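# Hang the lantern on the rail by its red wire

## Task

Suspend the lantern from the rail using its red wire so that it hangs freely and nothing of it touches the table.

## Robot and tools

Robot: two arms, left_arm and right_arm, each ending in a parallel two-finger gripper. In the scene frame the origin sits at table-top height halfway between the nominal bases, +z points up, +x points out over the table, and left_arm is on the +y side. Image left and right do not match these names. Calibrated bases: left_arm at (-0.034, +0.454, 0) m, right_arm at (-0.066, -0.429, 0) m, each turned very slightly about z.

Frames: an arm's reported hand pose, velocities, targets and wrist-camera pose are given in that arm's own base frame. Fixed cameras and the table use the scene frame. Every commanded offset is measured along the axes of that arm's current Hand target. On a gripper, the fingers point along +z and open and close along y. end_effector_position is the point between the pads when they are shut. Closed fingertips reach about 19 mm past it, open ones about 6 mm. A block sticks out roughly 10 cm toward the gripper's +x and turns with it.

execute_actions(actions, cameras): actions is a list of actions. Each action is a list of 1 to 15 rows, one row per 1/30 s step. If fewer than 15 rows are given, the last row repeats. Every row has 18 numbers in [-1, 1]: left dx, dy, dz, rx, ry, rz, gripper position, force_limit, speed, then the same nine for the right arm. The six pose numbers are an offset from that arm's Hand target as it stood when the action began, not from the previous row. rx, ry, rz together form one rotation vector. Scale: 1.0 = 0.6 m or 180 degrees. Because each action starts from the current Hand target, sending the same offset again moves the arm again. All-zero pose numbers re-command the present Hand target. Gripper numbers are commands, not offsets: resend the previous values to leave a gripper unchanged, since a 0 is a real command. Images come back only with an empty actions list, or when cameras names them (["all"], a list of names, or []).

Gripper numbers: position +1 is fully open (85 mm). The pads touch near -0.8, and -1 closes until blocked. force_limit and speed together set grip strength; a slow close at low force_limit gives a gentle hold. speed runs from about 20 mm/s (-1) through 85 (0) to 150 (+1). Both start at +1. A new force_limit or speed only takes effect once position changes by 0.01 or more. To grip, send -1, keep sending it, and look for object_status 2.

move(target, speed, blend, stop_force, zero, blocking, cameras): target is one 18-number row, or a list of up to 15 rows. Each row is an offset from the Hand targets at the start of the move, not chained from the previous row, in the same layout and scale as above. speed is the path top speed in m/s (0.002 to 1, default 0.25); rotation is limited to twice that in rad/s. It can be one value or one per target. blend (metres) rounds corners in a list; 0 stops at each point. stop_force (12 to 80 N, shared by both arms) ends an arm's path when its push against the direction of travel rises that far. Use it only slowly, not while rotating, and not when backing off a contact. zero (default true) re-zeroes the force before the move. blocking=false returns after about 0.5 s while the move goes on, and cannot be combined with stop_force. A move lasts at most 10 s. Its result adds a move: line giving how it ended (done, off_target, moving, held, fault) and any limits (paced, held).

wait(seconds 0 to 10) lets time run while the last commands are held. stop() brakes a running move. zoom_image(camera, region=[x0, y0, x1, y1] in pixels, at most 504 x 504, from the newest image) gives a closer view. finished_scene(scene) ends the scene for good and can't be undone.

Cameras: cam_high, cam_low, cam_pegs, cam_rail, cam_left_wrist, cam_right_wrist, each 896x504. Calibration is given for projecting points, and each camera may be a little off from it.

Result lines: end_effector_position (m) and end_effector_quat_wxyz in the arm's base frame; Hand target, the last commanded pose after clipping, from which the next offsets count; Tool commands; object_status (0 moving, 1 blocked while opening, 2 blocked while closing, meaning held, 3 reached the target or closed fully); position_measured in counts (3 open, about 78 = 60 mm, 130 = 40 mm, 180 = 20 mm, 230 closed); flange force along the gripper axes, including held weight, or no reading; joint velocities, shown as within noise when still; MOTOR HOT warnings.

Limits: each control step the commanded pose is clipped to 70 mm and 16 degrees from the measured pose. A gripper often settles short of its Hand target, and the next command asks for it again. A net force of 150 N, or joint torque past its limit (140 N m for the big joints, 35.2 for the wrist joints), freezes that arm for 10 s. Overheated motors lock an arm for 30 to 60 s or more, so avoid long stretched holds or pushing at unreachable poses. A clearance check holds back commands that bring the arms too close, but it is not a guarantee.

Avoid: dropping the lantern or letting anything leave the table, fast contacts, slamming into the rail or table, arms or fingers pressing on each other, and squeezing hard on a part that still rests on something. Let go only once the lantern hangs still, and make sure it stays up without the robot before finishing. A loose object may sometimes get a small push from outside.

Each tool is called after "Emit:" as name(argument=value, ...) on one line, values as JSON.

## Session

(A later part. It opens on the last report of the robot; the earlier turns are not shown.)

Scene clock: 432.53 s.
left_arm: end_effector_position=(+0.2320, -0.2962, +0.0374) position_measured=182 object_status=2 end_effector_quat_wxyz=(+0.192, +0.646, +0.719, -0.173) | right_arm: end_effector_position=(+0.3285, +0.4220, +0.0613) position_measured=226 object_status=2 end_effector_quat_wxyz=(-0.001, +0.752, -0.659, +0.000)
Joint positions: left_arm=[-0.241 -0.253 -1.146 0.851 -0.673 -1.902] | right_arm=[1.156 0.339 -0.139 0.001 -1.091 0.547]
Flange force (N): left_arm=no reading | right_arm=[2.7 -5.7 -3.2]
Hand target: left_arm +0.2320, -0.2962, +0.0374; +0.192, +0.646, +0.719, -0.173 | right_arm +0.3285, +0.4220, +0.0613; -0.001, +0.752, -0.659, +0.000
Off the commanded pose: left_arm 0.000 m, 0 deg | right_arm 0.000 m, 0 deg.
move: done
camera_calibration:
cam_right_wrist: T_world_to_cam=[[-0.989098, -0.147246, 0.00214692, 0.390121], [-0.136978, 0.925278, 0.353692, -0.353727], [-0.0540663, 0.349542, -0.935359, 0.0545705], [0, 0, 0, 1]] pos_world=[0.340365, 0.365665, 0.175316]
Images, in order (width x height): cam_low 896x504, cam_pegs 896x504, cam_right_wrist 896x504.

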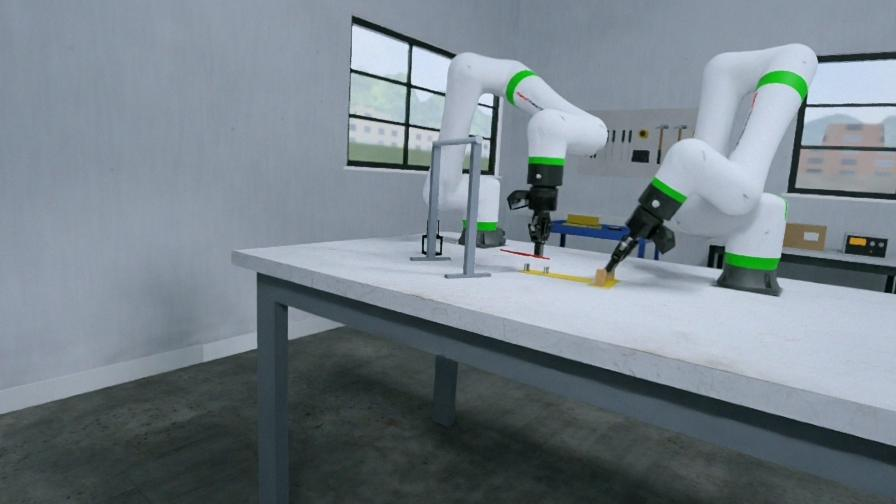

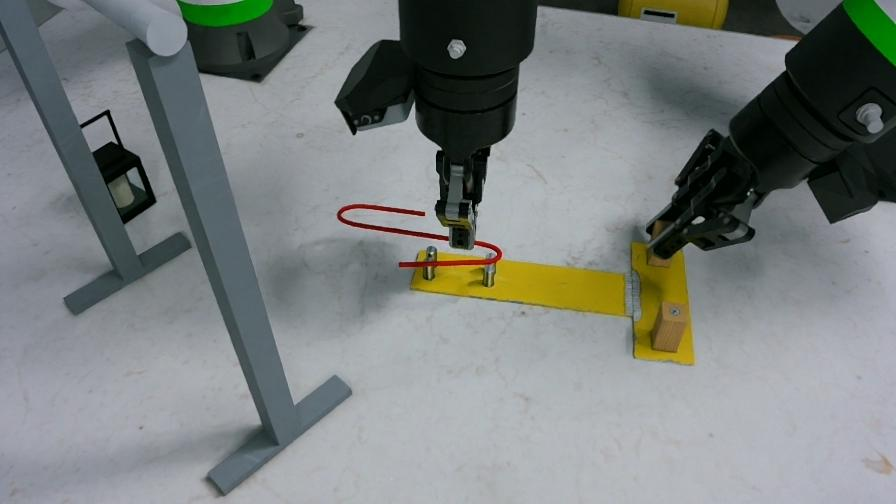

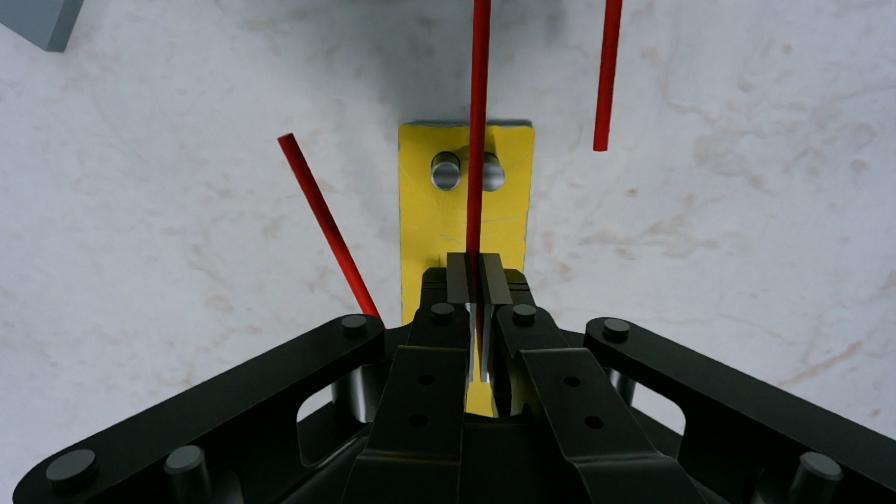

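Emit:
move(target=[[0,0,0,0,0,0,0.259,0,0,0,0,0,0,0,0,-1,0,-1],[0,0,-0.05,0,0,0,0.259,0,0,0,0,-0.2333,0,0,0,-1,0,-1],[0,0,-0.25,0,0,0,0.259,0,0,0.2217,0.1278,-0.3983,0,0,0.02,-1,0,-1],[0,0,-0.25,0,0,0,0.259,0,0,0.5383,0.212,-0.3983,0,0,0.042,-1,0,-1]], speed=0.2, blend=[0,0.03,0.05,0], cameras=["cam_right_wrist","cam_pegs","cam_high"])

Scene clock: 472.53 s.
left_arm: end_effector_position=(+0.2241, -0.2218, +0.1674) position_measured=96 object_status=3 end_effector_quat_wxyz=(+0.192, +0.646, +0.719, -0.173) | right_arm: end_effector_position=(+0.2446, +0.0848, +0.2997) position_measured=226 object_status=2 end_effector_quat_wxyz=(-0.001, +0.707, -0.707, +0.000)
Joint positions: left_arm=[0.227 -0.627 -0.962 0.533 -1.341 -1.843] | right_arm=[0.86 -0.512 -0.35 0.001 -1.732 0.711]
Flange force (N): left_arm=[4.1 -1.4 -2.0] | right_arm=[8.6 -9.7 -3.1]
Hand target: left_arm +0.2241, -0.2218, +0.1675; +0.192, +0.646, +0.719, -0.173 | right_arm +0.2447, +0.0848, +0.2998; -0.001, +0.707, -0.707, +0.000
Off the commanded pose: left_arm 0.000 m, 0 deg | right_arm 0.000 m, 0 deg.
move: done
camera_calibration:
cam_right_wrist: T_world_to_cam=[[-0.999872, -0.0158097, 0.00237804, 0.248433], [-0.013945, 0.935172, 0.353919, -0.168567], [-0.00781924, 0.35384, -0.935273, 0.379301], [0, 0, 0, 1]] pos_world=[0.249016, 0.0273547, 0.413818]
Images, in order (width x height): cam_high 896x504, cam_pegs 896x504, cam_right_wrist 896x504.

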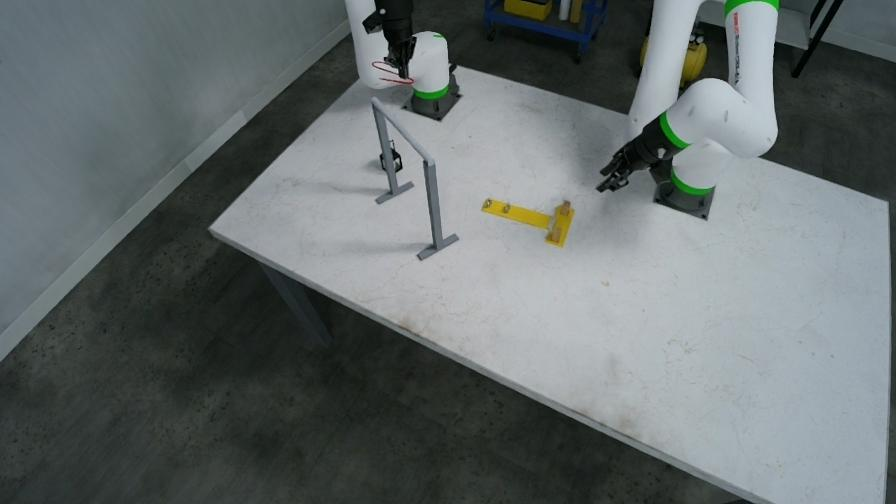

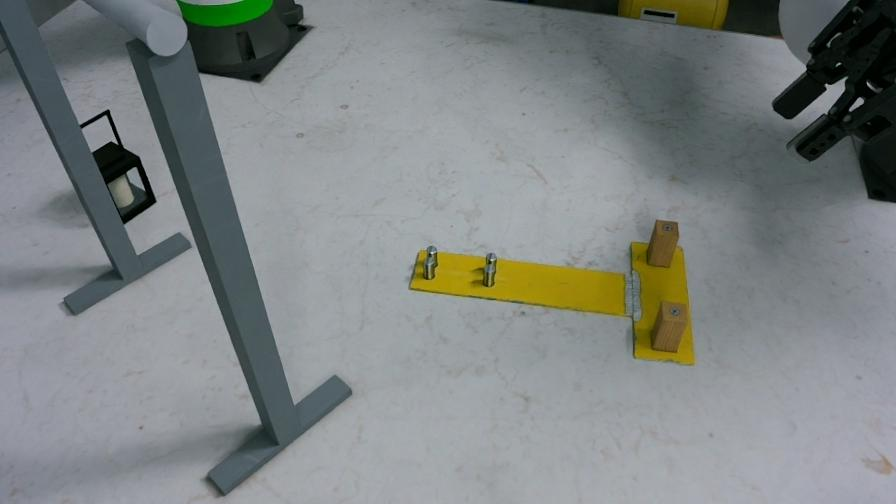

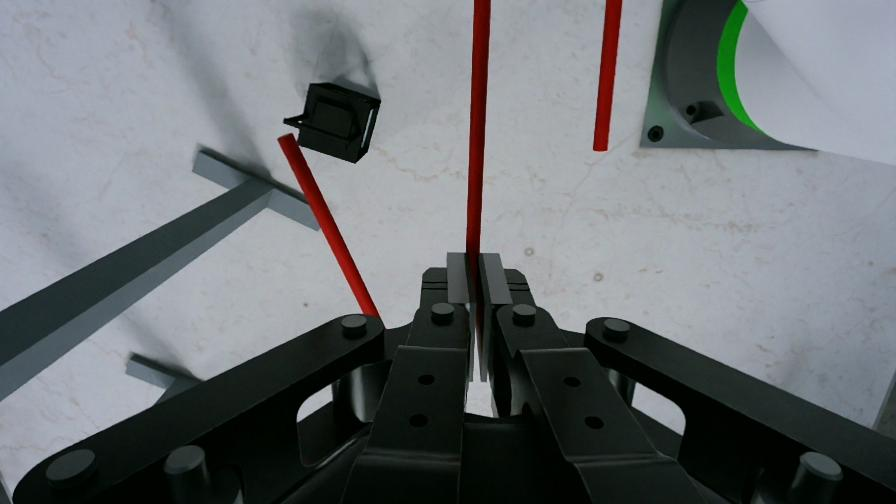

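Emit:
zoom_image(camera="cam_right_wrist", region=[180, 50, 420, 260])

Emit:
zoom_image(camera="cam_pegs", region=[20, 80, 240, 330])

Scaled by 2.100.

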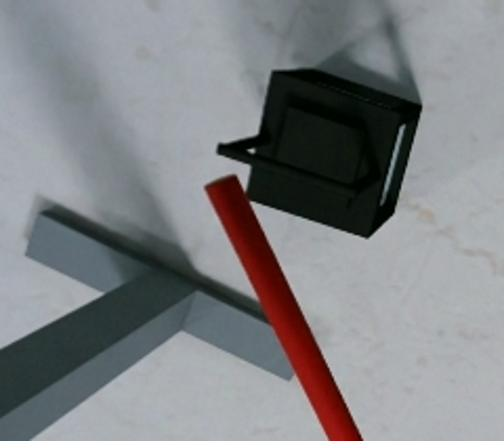

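Scaled by 2.016.

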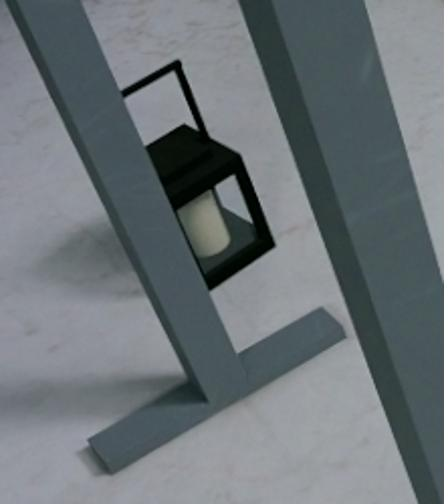

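Emit:
move(target=[0,0,0,0,0,0,0.259,0,0,0.3913,-0.2922,-0.1333,0,0,0.5556,-1,0,-1], speed=0.3, cameras=["cam_high"])

Scene clock: 530.97 s.
left_arm: end_effector_position=(+0.2241, -0.2218, +0.1675) position_measured=96 object_status=3 end_effector_quat_wxyz=(+0.192, +0.646, +0.719, -0.173) | right_arm: end_effector_position=(+0.4200, -0.1499, +0.3798) position_measured=226 object_status=2 end_effector_quat_wxyz=(+0.001, +0.087, +0.996, +0.001)
Joint positions: left_arm=[0.227 -0.627 -0.962 0.533 -1.341 -1.843] | right_arm=[-0.048 0.018 0.246 -0.001 -1.798 -0.127]
Flange force (N): left_arm=[4.1 -2.0 -1.7] | right_arm=[-1.5 -7.0 -3.5]
Hand target: left_arm +0.2241, -0.2218, +0.1675; +0.192, +0.646, +0.719, -0.173 | right_arm +0.4200, -0.1499, +0.3798; +0.001, +0.087, +0.996, +0.001
Off the commanded pose: left_arm 0.000 m, 0 deg | right_arm 0.000 m, 0 deg.
move: done
Images, in order (width x height): cam_high 896x504.

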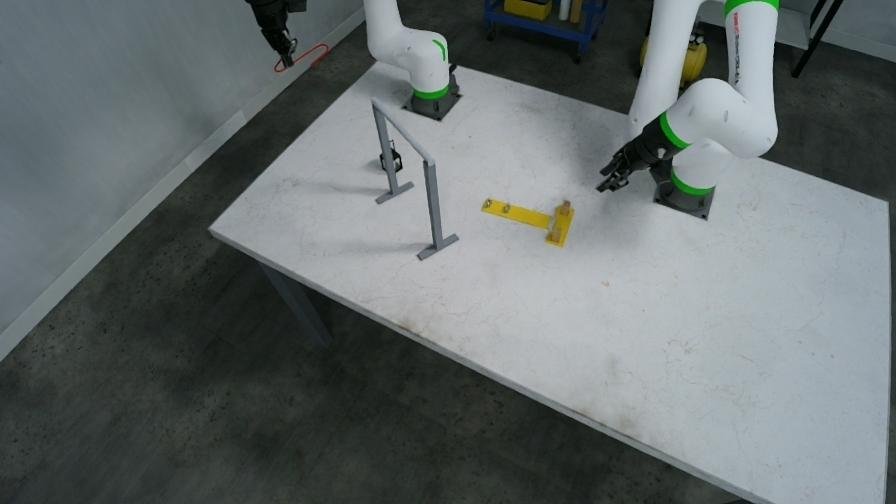

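Emit:
move(target=[0,0,0,0,0,0,0.259,0,0,0.113,0.0648,0.1333,0,0,0.533,-1,0,-1], speed=0.3, cameras=["cam_high","cam_rail"])

Scene clock: 542.60 s.
left_arm: end_effector_position=(+0.2241, -0.2218, +0.1675) position_measured=96 object_status=3 end_effector_quat_wxyz=(+0.192, +0.646, +0.719, -0.173) | right_arm: end_effector_position=(+0.3601, -0.0998, +0.2998) position_measured=226 object_status=2 end_effector_quat_wxyz=(+0.000, +0.798, +0.602, +0.001)
Joint positions: left_arm=[0.227 -0.627 -0.962 0.533 -1.341 -1.843] | right_arm=[0.084 -0.195 -0.136 -0.001 -1.627 -1.933]
Flange force (N): left_arm=[3.7 -2.1 -1.9] | right_arm=[-8.7 3.5 -2.9]
Hand target: left_arm +0.2241, -0.2218, +0.1675; +0.192, +0.646, +0.719, -0.173 | right_arm +0.3601, -0.0998, +0.2998; +0.000, +0.798, +0.602, +0.001
Off the commanded pose: left_arm 0.000 m, 0 deg | right_arm 0.000 m, 0 deg.
move: done
Images, in order (width x height): cam_high 896x504, cam_rail 896x504.

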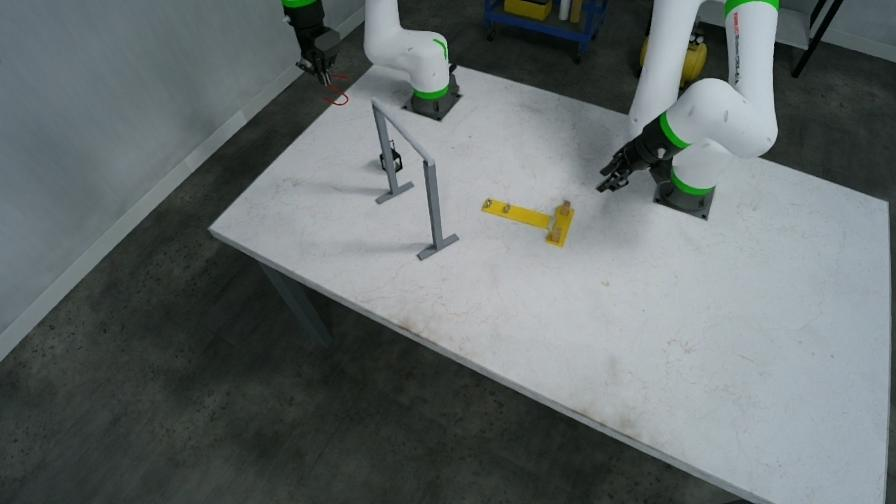

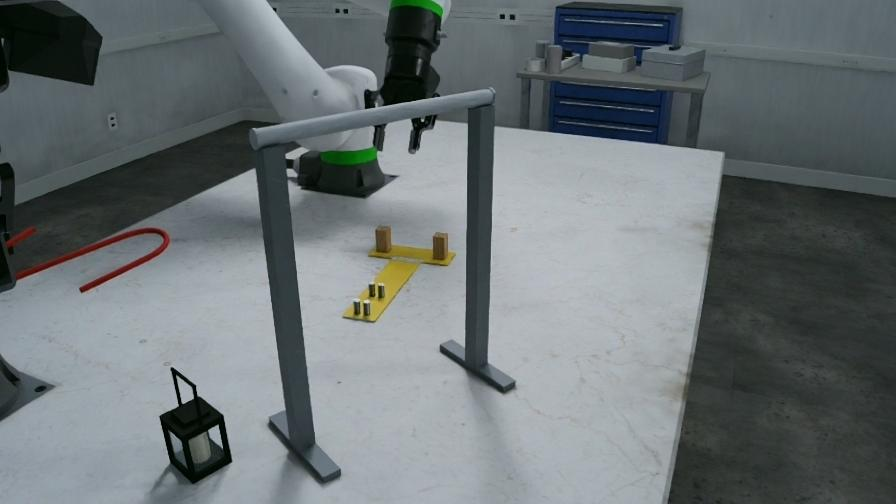

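Emit:
move(target=[0,0,0,0,0,0,0.259,0,0,0.1002,-0.0727,0.05,0.389,0,0,-1,0,-1], speed=0.25, cameras=["cam_high","cam_rail","cam_pegs","cam_right_wrist"])

Scene clock: 548.00 s.
left_arm: end_effector_position=(+0.2241, -0.2218, +0.1675) position_measured=96 object_status=3 end_effector_quat_wxyz=(+0.192, +0.646, +0.719, -0.173) | right_arm: end_effector_position=(+0.3347, -0.0300, +0.2698) position_measured=226 object_status=2 end_effector_quat_wxyz=(-0.458, +0.654, +0.494, -0.345)
Joint positions: left_arm=[0.227 -0.627 -0.962 0.533 -1.341 -1.843] | right_arm=[0.01 0.544 0.3 -0.452 -2.483 -2.038]
Flange force (N): left_arm=[3.3 -1.9 -1.5] | right_arm=[-4.5 -1.5 -2.4]
Hand target: left_arm +0.2241, -0.2218, +0.1675; +0.192, +0.646, +0.719, -0.173 | right_arm +0.3347, -0.0300, +0.2698; -0.458, +0.654, +0.494, -0.345
Off the commanded pose: left_arm 0.000 m, 0 deg | right_arm 0.000 m, 0 deg.
move: done
camera_calibration:
cam_right_wrist: T_world_to_cam=[[0.337705, -0.0790724, -0.937925, 0.140936], [0.0665508, -0.991965, 0.10759, -0.0677258], [-0.938896, -0.0987534, -0.329729, 0.527297], [0, 0, 0, 1]] pos_world=[0.45199, -0.00396505, 0.31334]
Images, in order (width x height): cam_high 896x504, cam_pegs 896x504, cam_rail 896x504, cam_right_wrist 896x504.

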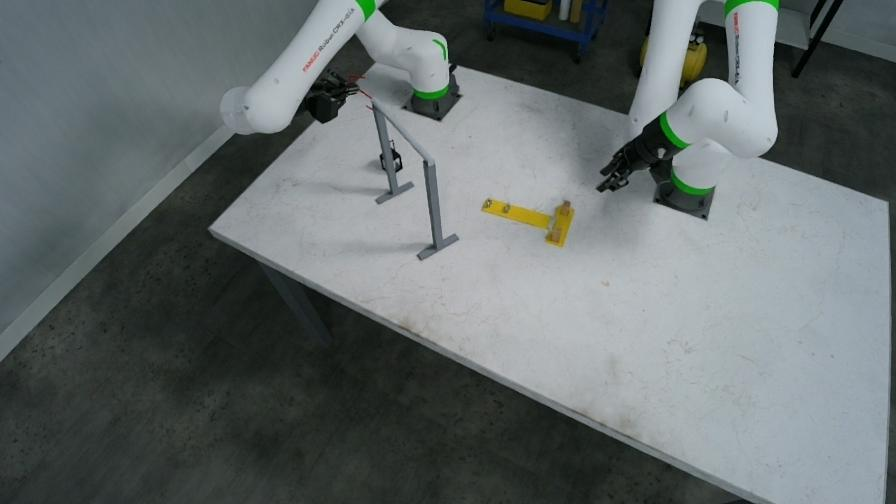

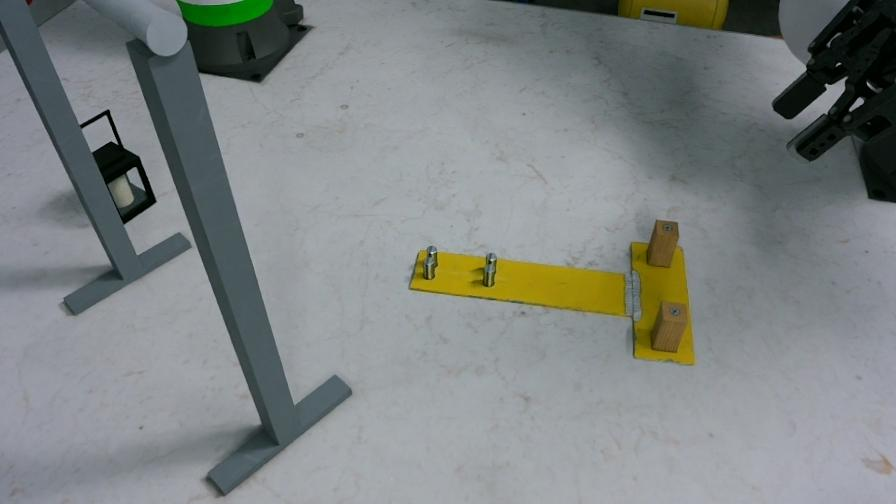

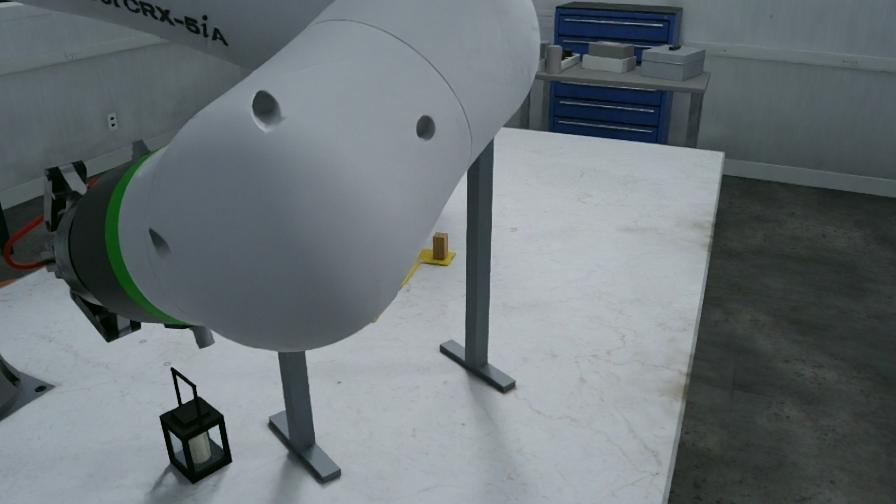

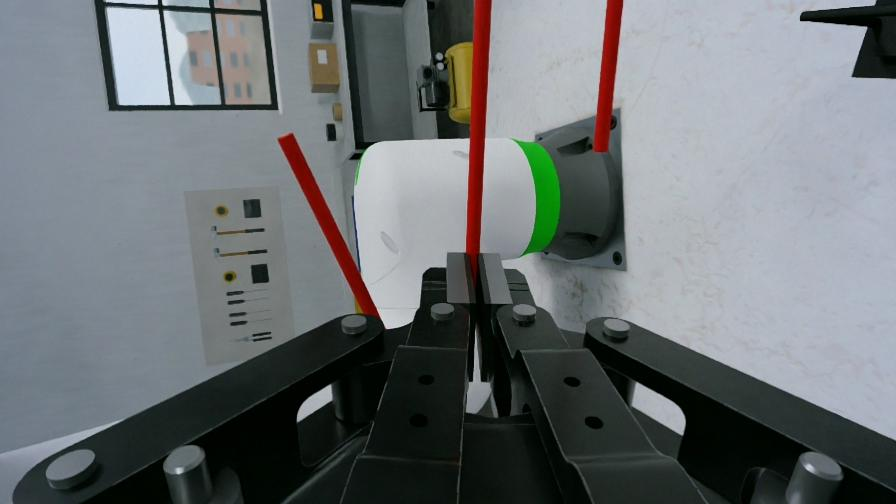

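Emit:
move(target=[0,0,0,0,0,0,0.259,0,0,0.1062,0.0993,0.0684,0,0,0,-1,0,-1], speed=0.2, cameras=["cam_high","cam_rail","cam_low","cam_right_wrist"])

Emit:
zoom_image(camera="cam_right_wrist", region=[450, 0, 896, 320])

Emit:
zoom_image(camera="cam_rail", region=[0, 200, 350, 500])

Scene clock: 552.97 s.
left_arm: end_effector_position=(+0.2241, -0.2218, +0.1675) position_measured=96 object_status=3 end_effector_quat_wxyz=(+0.192, +0.646, +0.719, -0.173) | right_arm: end_effector_position=(+0.3347, +0.0363, +0.1999) position_measured=226 object_status=2 end_effector_quat_wxyz=(-0.458, +0.654, +0.494, -0.345)
Joint positions: left_arm=[0.227 -0.627 -0.962 0.533 -1.341 -1.843] | right_arm=[0.113 0.599 0.224 -0.512 -2.322 -2.076]
Flange force (N): left_arm=[3.6 -1.7 -1.3] | right_arm=[-4.7 -1.4 -2.8]
Hand target: left_arm +0.2241, -0.2218, +0.1675; +0.192, +0.646, +0.719, -0.173 | right_arm +0.3347, +0.0363, +0.1999; -0.458, +0.654, +0.494, -0.345
Off the commanded pose: left_arm 0.000 m, 0 deg | right_arm 0.000 m, 0 deg.
move: done
camera_calibration:
cam_right_wrist: T_world_to_cam=[[0.337591, -0.0791783, -0.937957, 0.0805903], [0.0665227, -0.991958, 0.10768, 0.00556287], [-0.938939, -0.0987472, -0.329609, 0.510753], [0, 0, 0, 1]] pos_world=[0.451989, 0.0623345, 0.24334]
Images, in order (width x height): cam_high 896x504, cam_low 896x504, cam_rail 896x504, cam_right_wrist 896x504.

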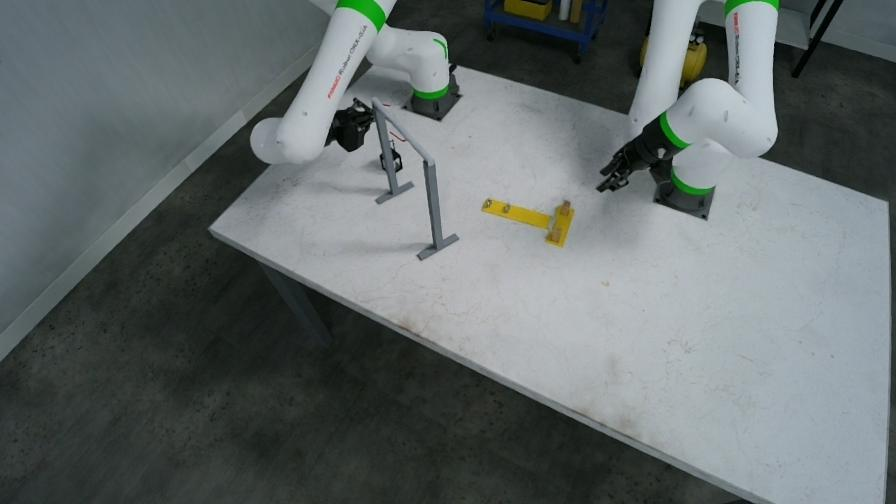

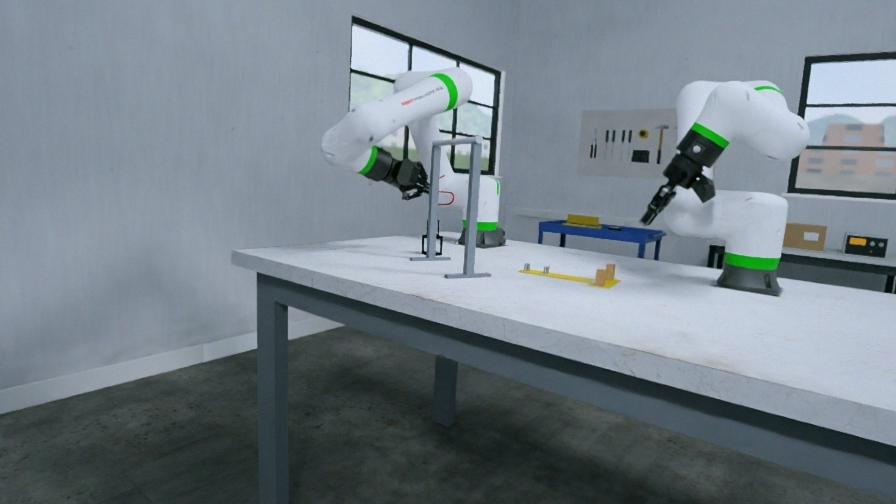

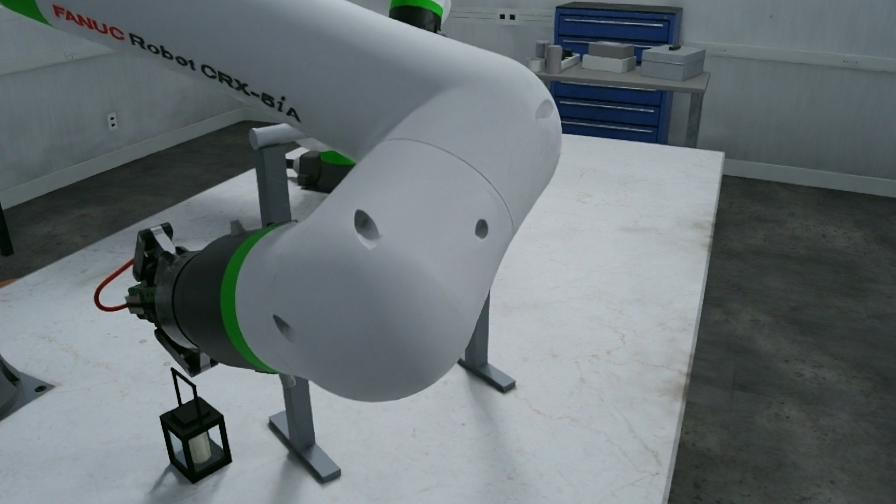

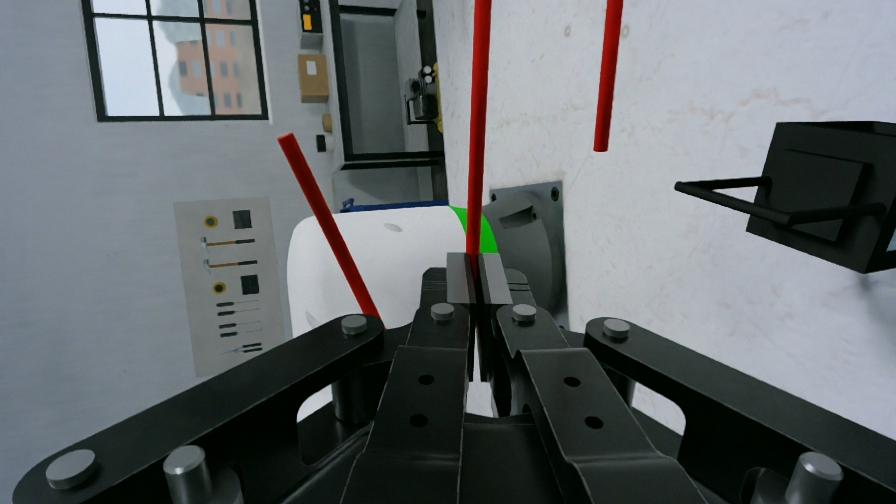

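Scaled by 1.130.

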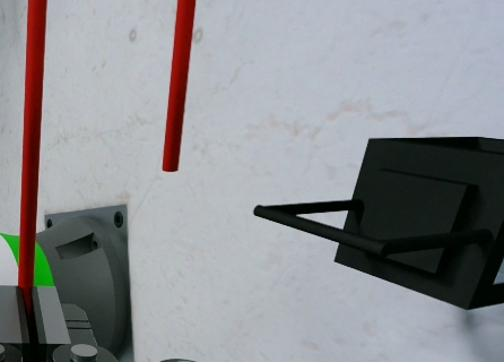

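Scaled by 1.440.

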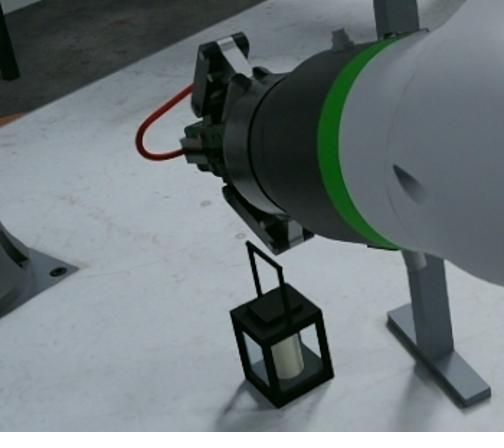

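Emit:
move(target=[0,0,0,0,0,0,0.259,0,0,0,0.1128,0.041,0,0,0,-1,0,-1], speed=0.08, stop_force=12, cameras=["cam_high","cam_rail","cam_low","cam_right_wrist"])

Emit:
zoom_image(camera="cam_rail", region=[0, 200, 350, 500])

Emit:
zoom_image(camera="cam_low", region=[370, 170, 520, 290])

Scene clock: 565.30 s.
left_arm: end_effector_position=(+0.2241, -0.2218, +0.1675) position_measured=96 object_status=3 end_effector_quat_wxyz=(+0.192, +0.646, +0.719, -0.173) | right_arm: end_effector_position=(+0.3348, +0.0364, +0.1279) position_measured=226 object_status=2 end_effector_quat_wxyz=(-0.458, +0.654, +0.494, -0.345)
Joint positions: left_arm=[0.227 -0.627 -0.962 0.533 -1.341 -1.843] | right_arm=[0.118 0.698 0.177 -0.461 -2.191 -1.993]
Flange force (N): left_arm=[3.0 -1.5 -1.6] | right_arm=[-4.5 -1.4 -3.0]
Hand target: left_arm +0.2241, -0.2218, +0.1675; +0.192, +0.646, +0.719, -0.173 | right_arm +0.3349, +0.0364, +0.1279; -0.458, +0.654, +0.494, -0.345
Off the commanded pose: left_arm 0.000 m, 0 deg | right_arm 0.000 m, 0 deg.
move: done
camera_calibration:
cam_right_wrist: T_world_to_cam=[[0.337599, -0.0791775, -0.937954, 0.0130356], [0.0666158, -0.991948, 0.107713, 0.0134591], [-0.93893, -0.0988462, -0.329606, 0.487136], [0, 0, 0, 1]] pos_world=[0.452089, 0.0625344, 0.17134]
Images, in order (width x height): cam_high 896x504, cam_low 896x504, cam_rail 896x504, cam_right_wrist 896x504.

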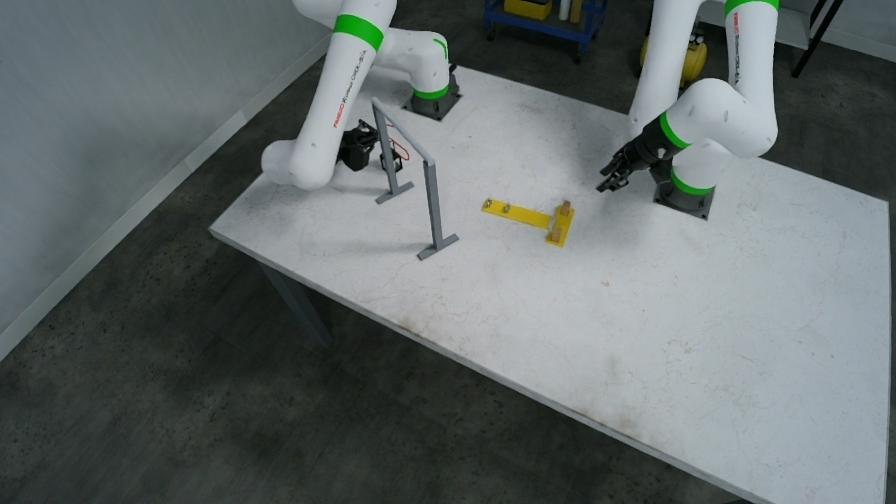

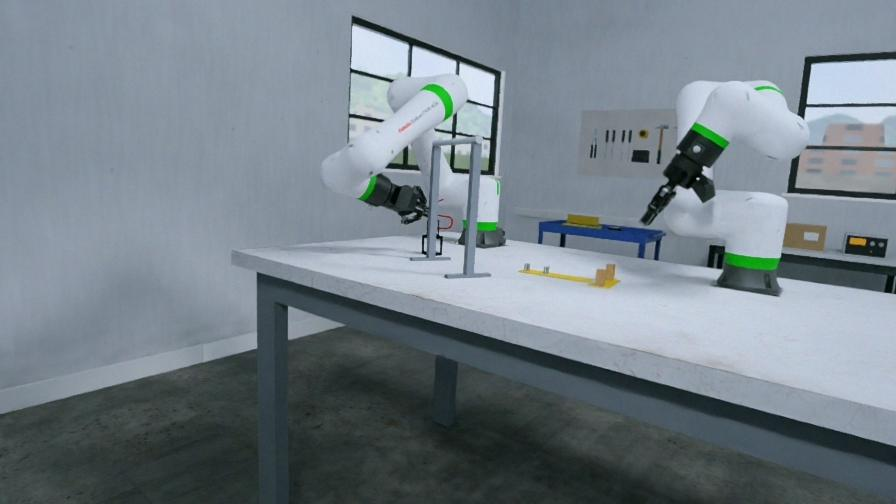

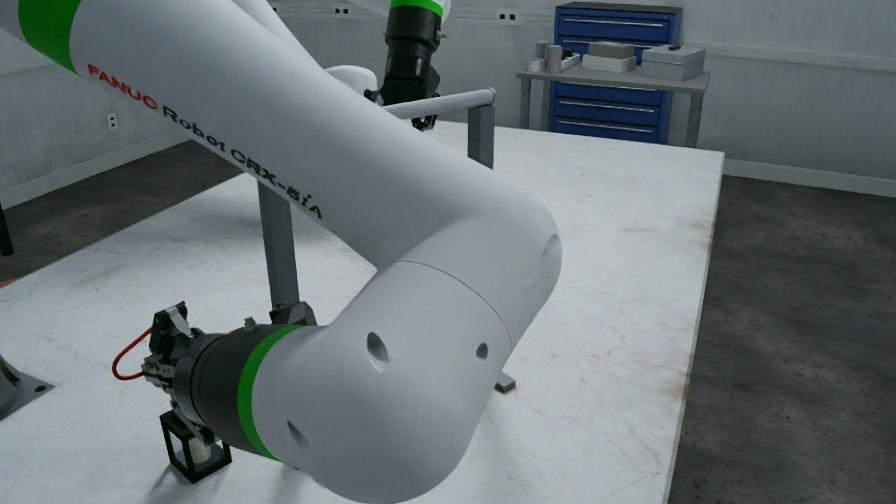

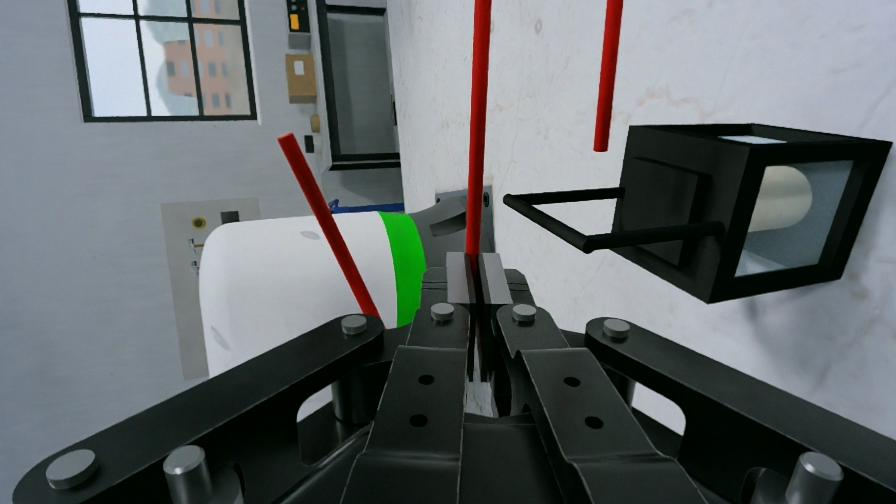

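Scaled by 1.440.

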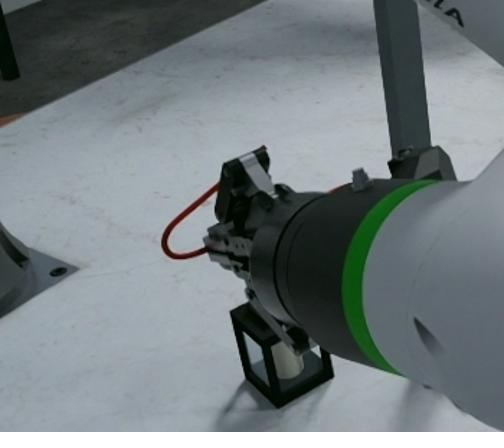

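Scaled by 3.360.

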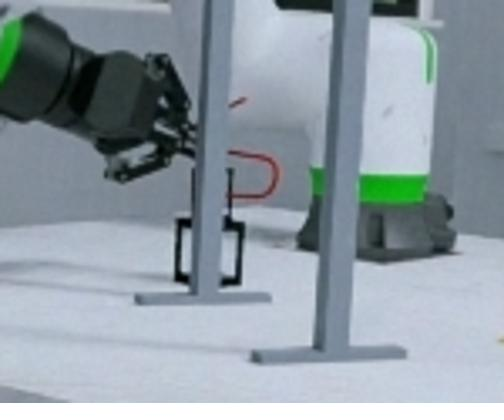

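Emit:
move(target=[0,0,0,0,0,0,0.259,0,0,-0.098,0,0,0,0,0,-1,0,-1], speed=0.06, stop_force=12, cameras=["cam_low","cam_right_wrist"])

Emit:
zoom_image(camera="cam_low", region=[370, 170, 520, 290])

Scene clock: 572.67 s.
left_arm: end_effector_position=(+0.2241, -0.2218, +0.1675) position_measured=96 object_status=3 end_effector_quat_wxyz=(+0.192, +0.646, +0.719, -0.173) | right_arm: end_effector_position=(+0.3187, -0.0201, +0.1278) position_measured=226 object_status=2 end_effector_quat_wxyz=(-0.458, +0.654, +0.494, -0.345)
Joint positions: left_arm=[0.227 -0.627 -0.962 0.533 -1.341 -1.843] | right_arm=[0.035 0.681 0.117 -0.361 -2.18 -1.892]
Flange force (N): left_arm=[3.8 -2.1 -1.8] | right_arm=[-4.7 -1.6 -2.4]
Hand target: left_arm +0.2241, -0.2218, +0.1675; +0.192, +0.646, +0.719, -0.173 | right_arm +0.3187, -0.0201, +0.1278; -0.458, +0.654, +0.494, -0.345
Off the commanded pose: left_arm 0.000 m, 0 deg | right_arm 0.000 m, 0 deg.
move: done
camera_calibration:
cam_right_wrist: T_world_to_cam=[[0.337592, -0.0790845, -0.937964, 0.0138994], [0.0666476, -0.991955, 0.107625, -0.0416002], [-0.93893, -0.0988463, -0.329606, 0.466392], [0, 0, 0, 1]] pos_world=[0.435989, 0.00593476, 0.17124]
Images, in order (width x height): cam_low 896x504, cam_right_wrist 896x504.

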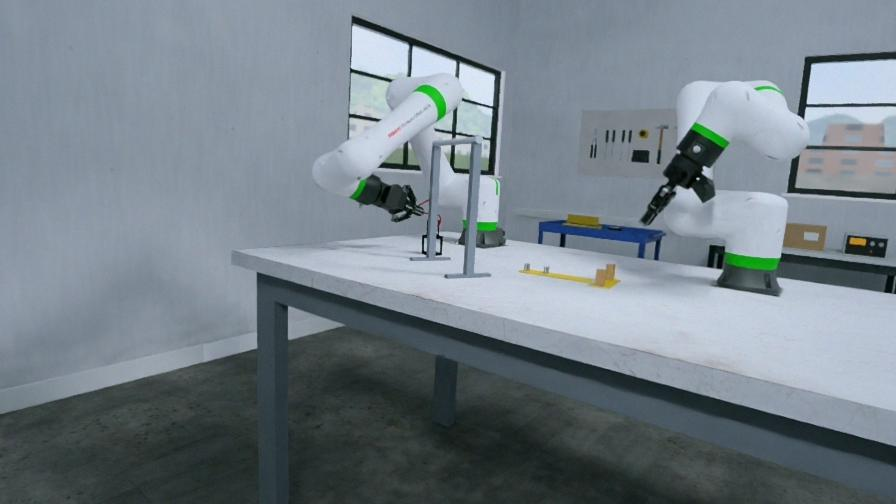

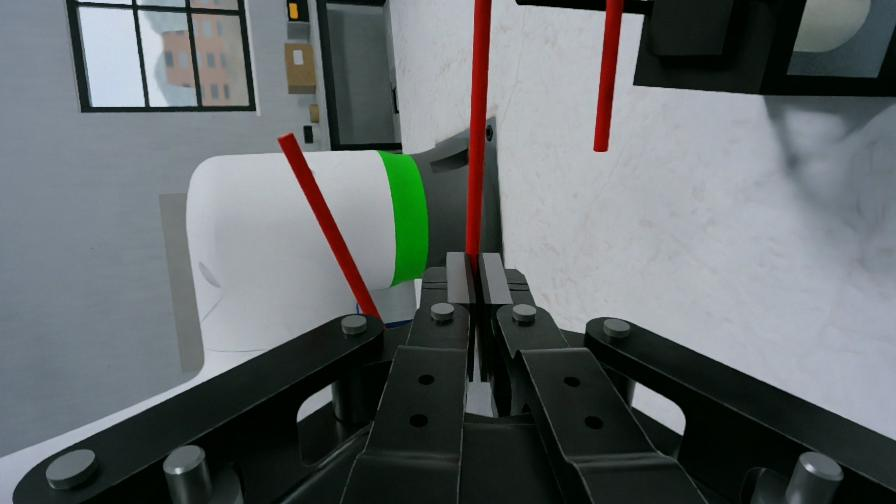

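Scaled by 3.360.

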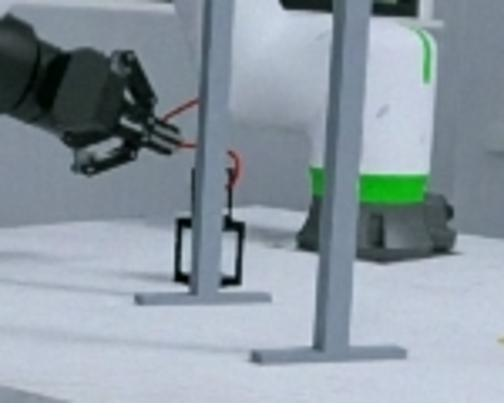

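Emit:
move(target=[[0,0,0,0,0,0,0.259,0,0,0.0598,-0.0908,-0.0025,0,0,0.25,-1,0,-1],[0,0,0,0,0,0,0.259,0,0,0.1617,-0.1142,-0.0045,0,0,0.5,-1,0,-1]], speed=0.1, blend=0.01, cameras=["cam_low","cam_right_wrist","cam_rail"])

Emit:
zoom_image(camera="cam_low", region=[370, 170, 520, 290])

Scene clock: 589.70 s.
left_arm: end_effector_position=(+0.2241, -0.2218, +0.1675) position_measured=96 object_status=3 end_effector_quat_wxyz=(+0.192, +0.646, +0.719, -0.173) | right_arm: end_effector_position=(+0.3251, +0.0786, +0.1933) position_measured=226 object_status=2 end_effector_quat_wxyz=(-0.080, +0.811, -0.113, -0.568)
Joint positions: left_arm=[0.227 -0.627 -0.962 0.533 -1.341 -1.843] | right_arm=[0.177 0.582 0.198 -0.577 -2.283 -3.709]
Flange force (N): left_arm=[3.2 -1.3 -1.3] | right_arm=[-19.8 78.3 10.0]
Hand target: left_arm +0.2241, -0.2218, +0.1675; +0.192, +0.646, +0.719, -0.173 | right_arm +0.3252, +0.0788, +0.1932; -0.080, +0.812, -0.113, -0.568
Off the commanded pose: left_arm 0.000 m, 0 deg | right_arm 0.000 m, 0 deg.
move: done
camera_calibration:
cam_right_wrist: T_world_to_cam=[[-0.265516, -0.964003, -0.0141147, 0.168152], [0.00704556, -0.0165799, 0.999838, -0.180869], [-0.964081, 0.265374, 0.0111942, 0.41741], [0, 0, 0, 1]] pos_world=[0.448338, 0.0483305, 0.17854]
Images, in order (width x height): cam_low 896x504, cam_rail 896x504, cam_right_wrist 896x504.

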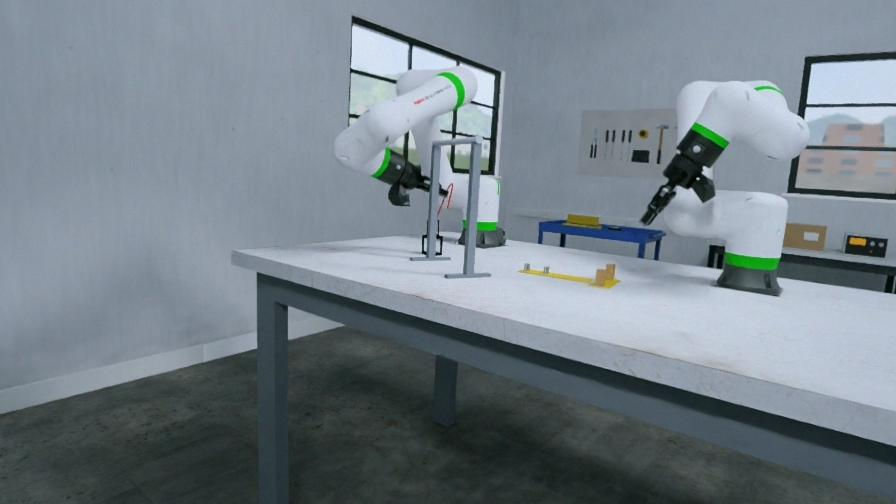

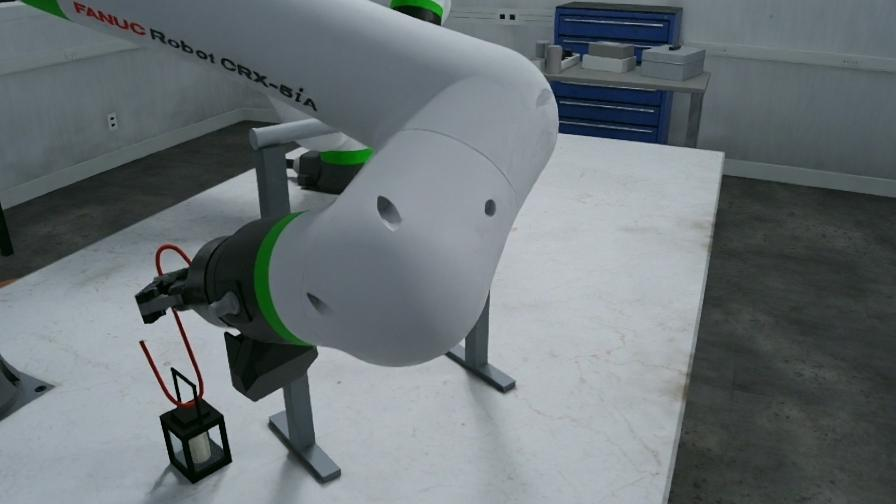

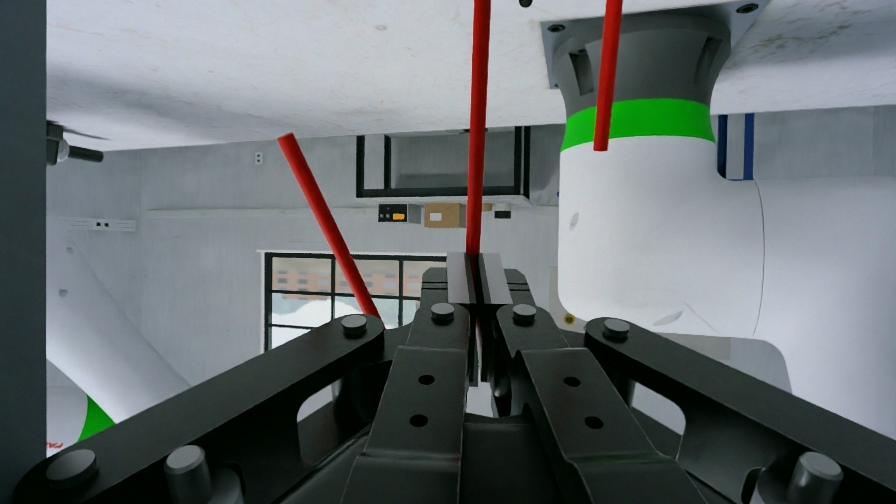

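Scaled by 3.360.

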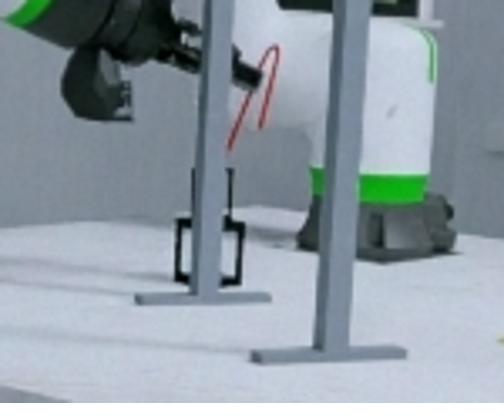

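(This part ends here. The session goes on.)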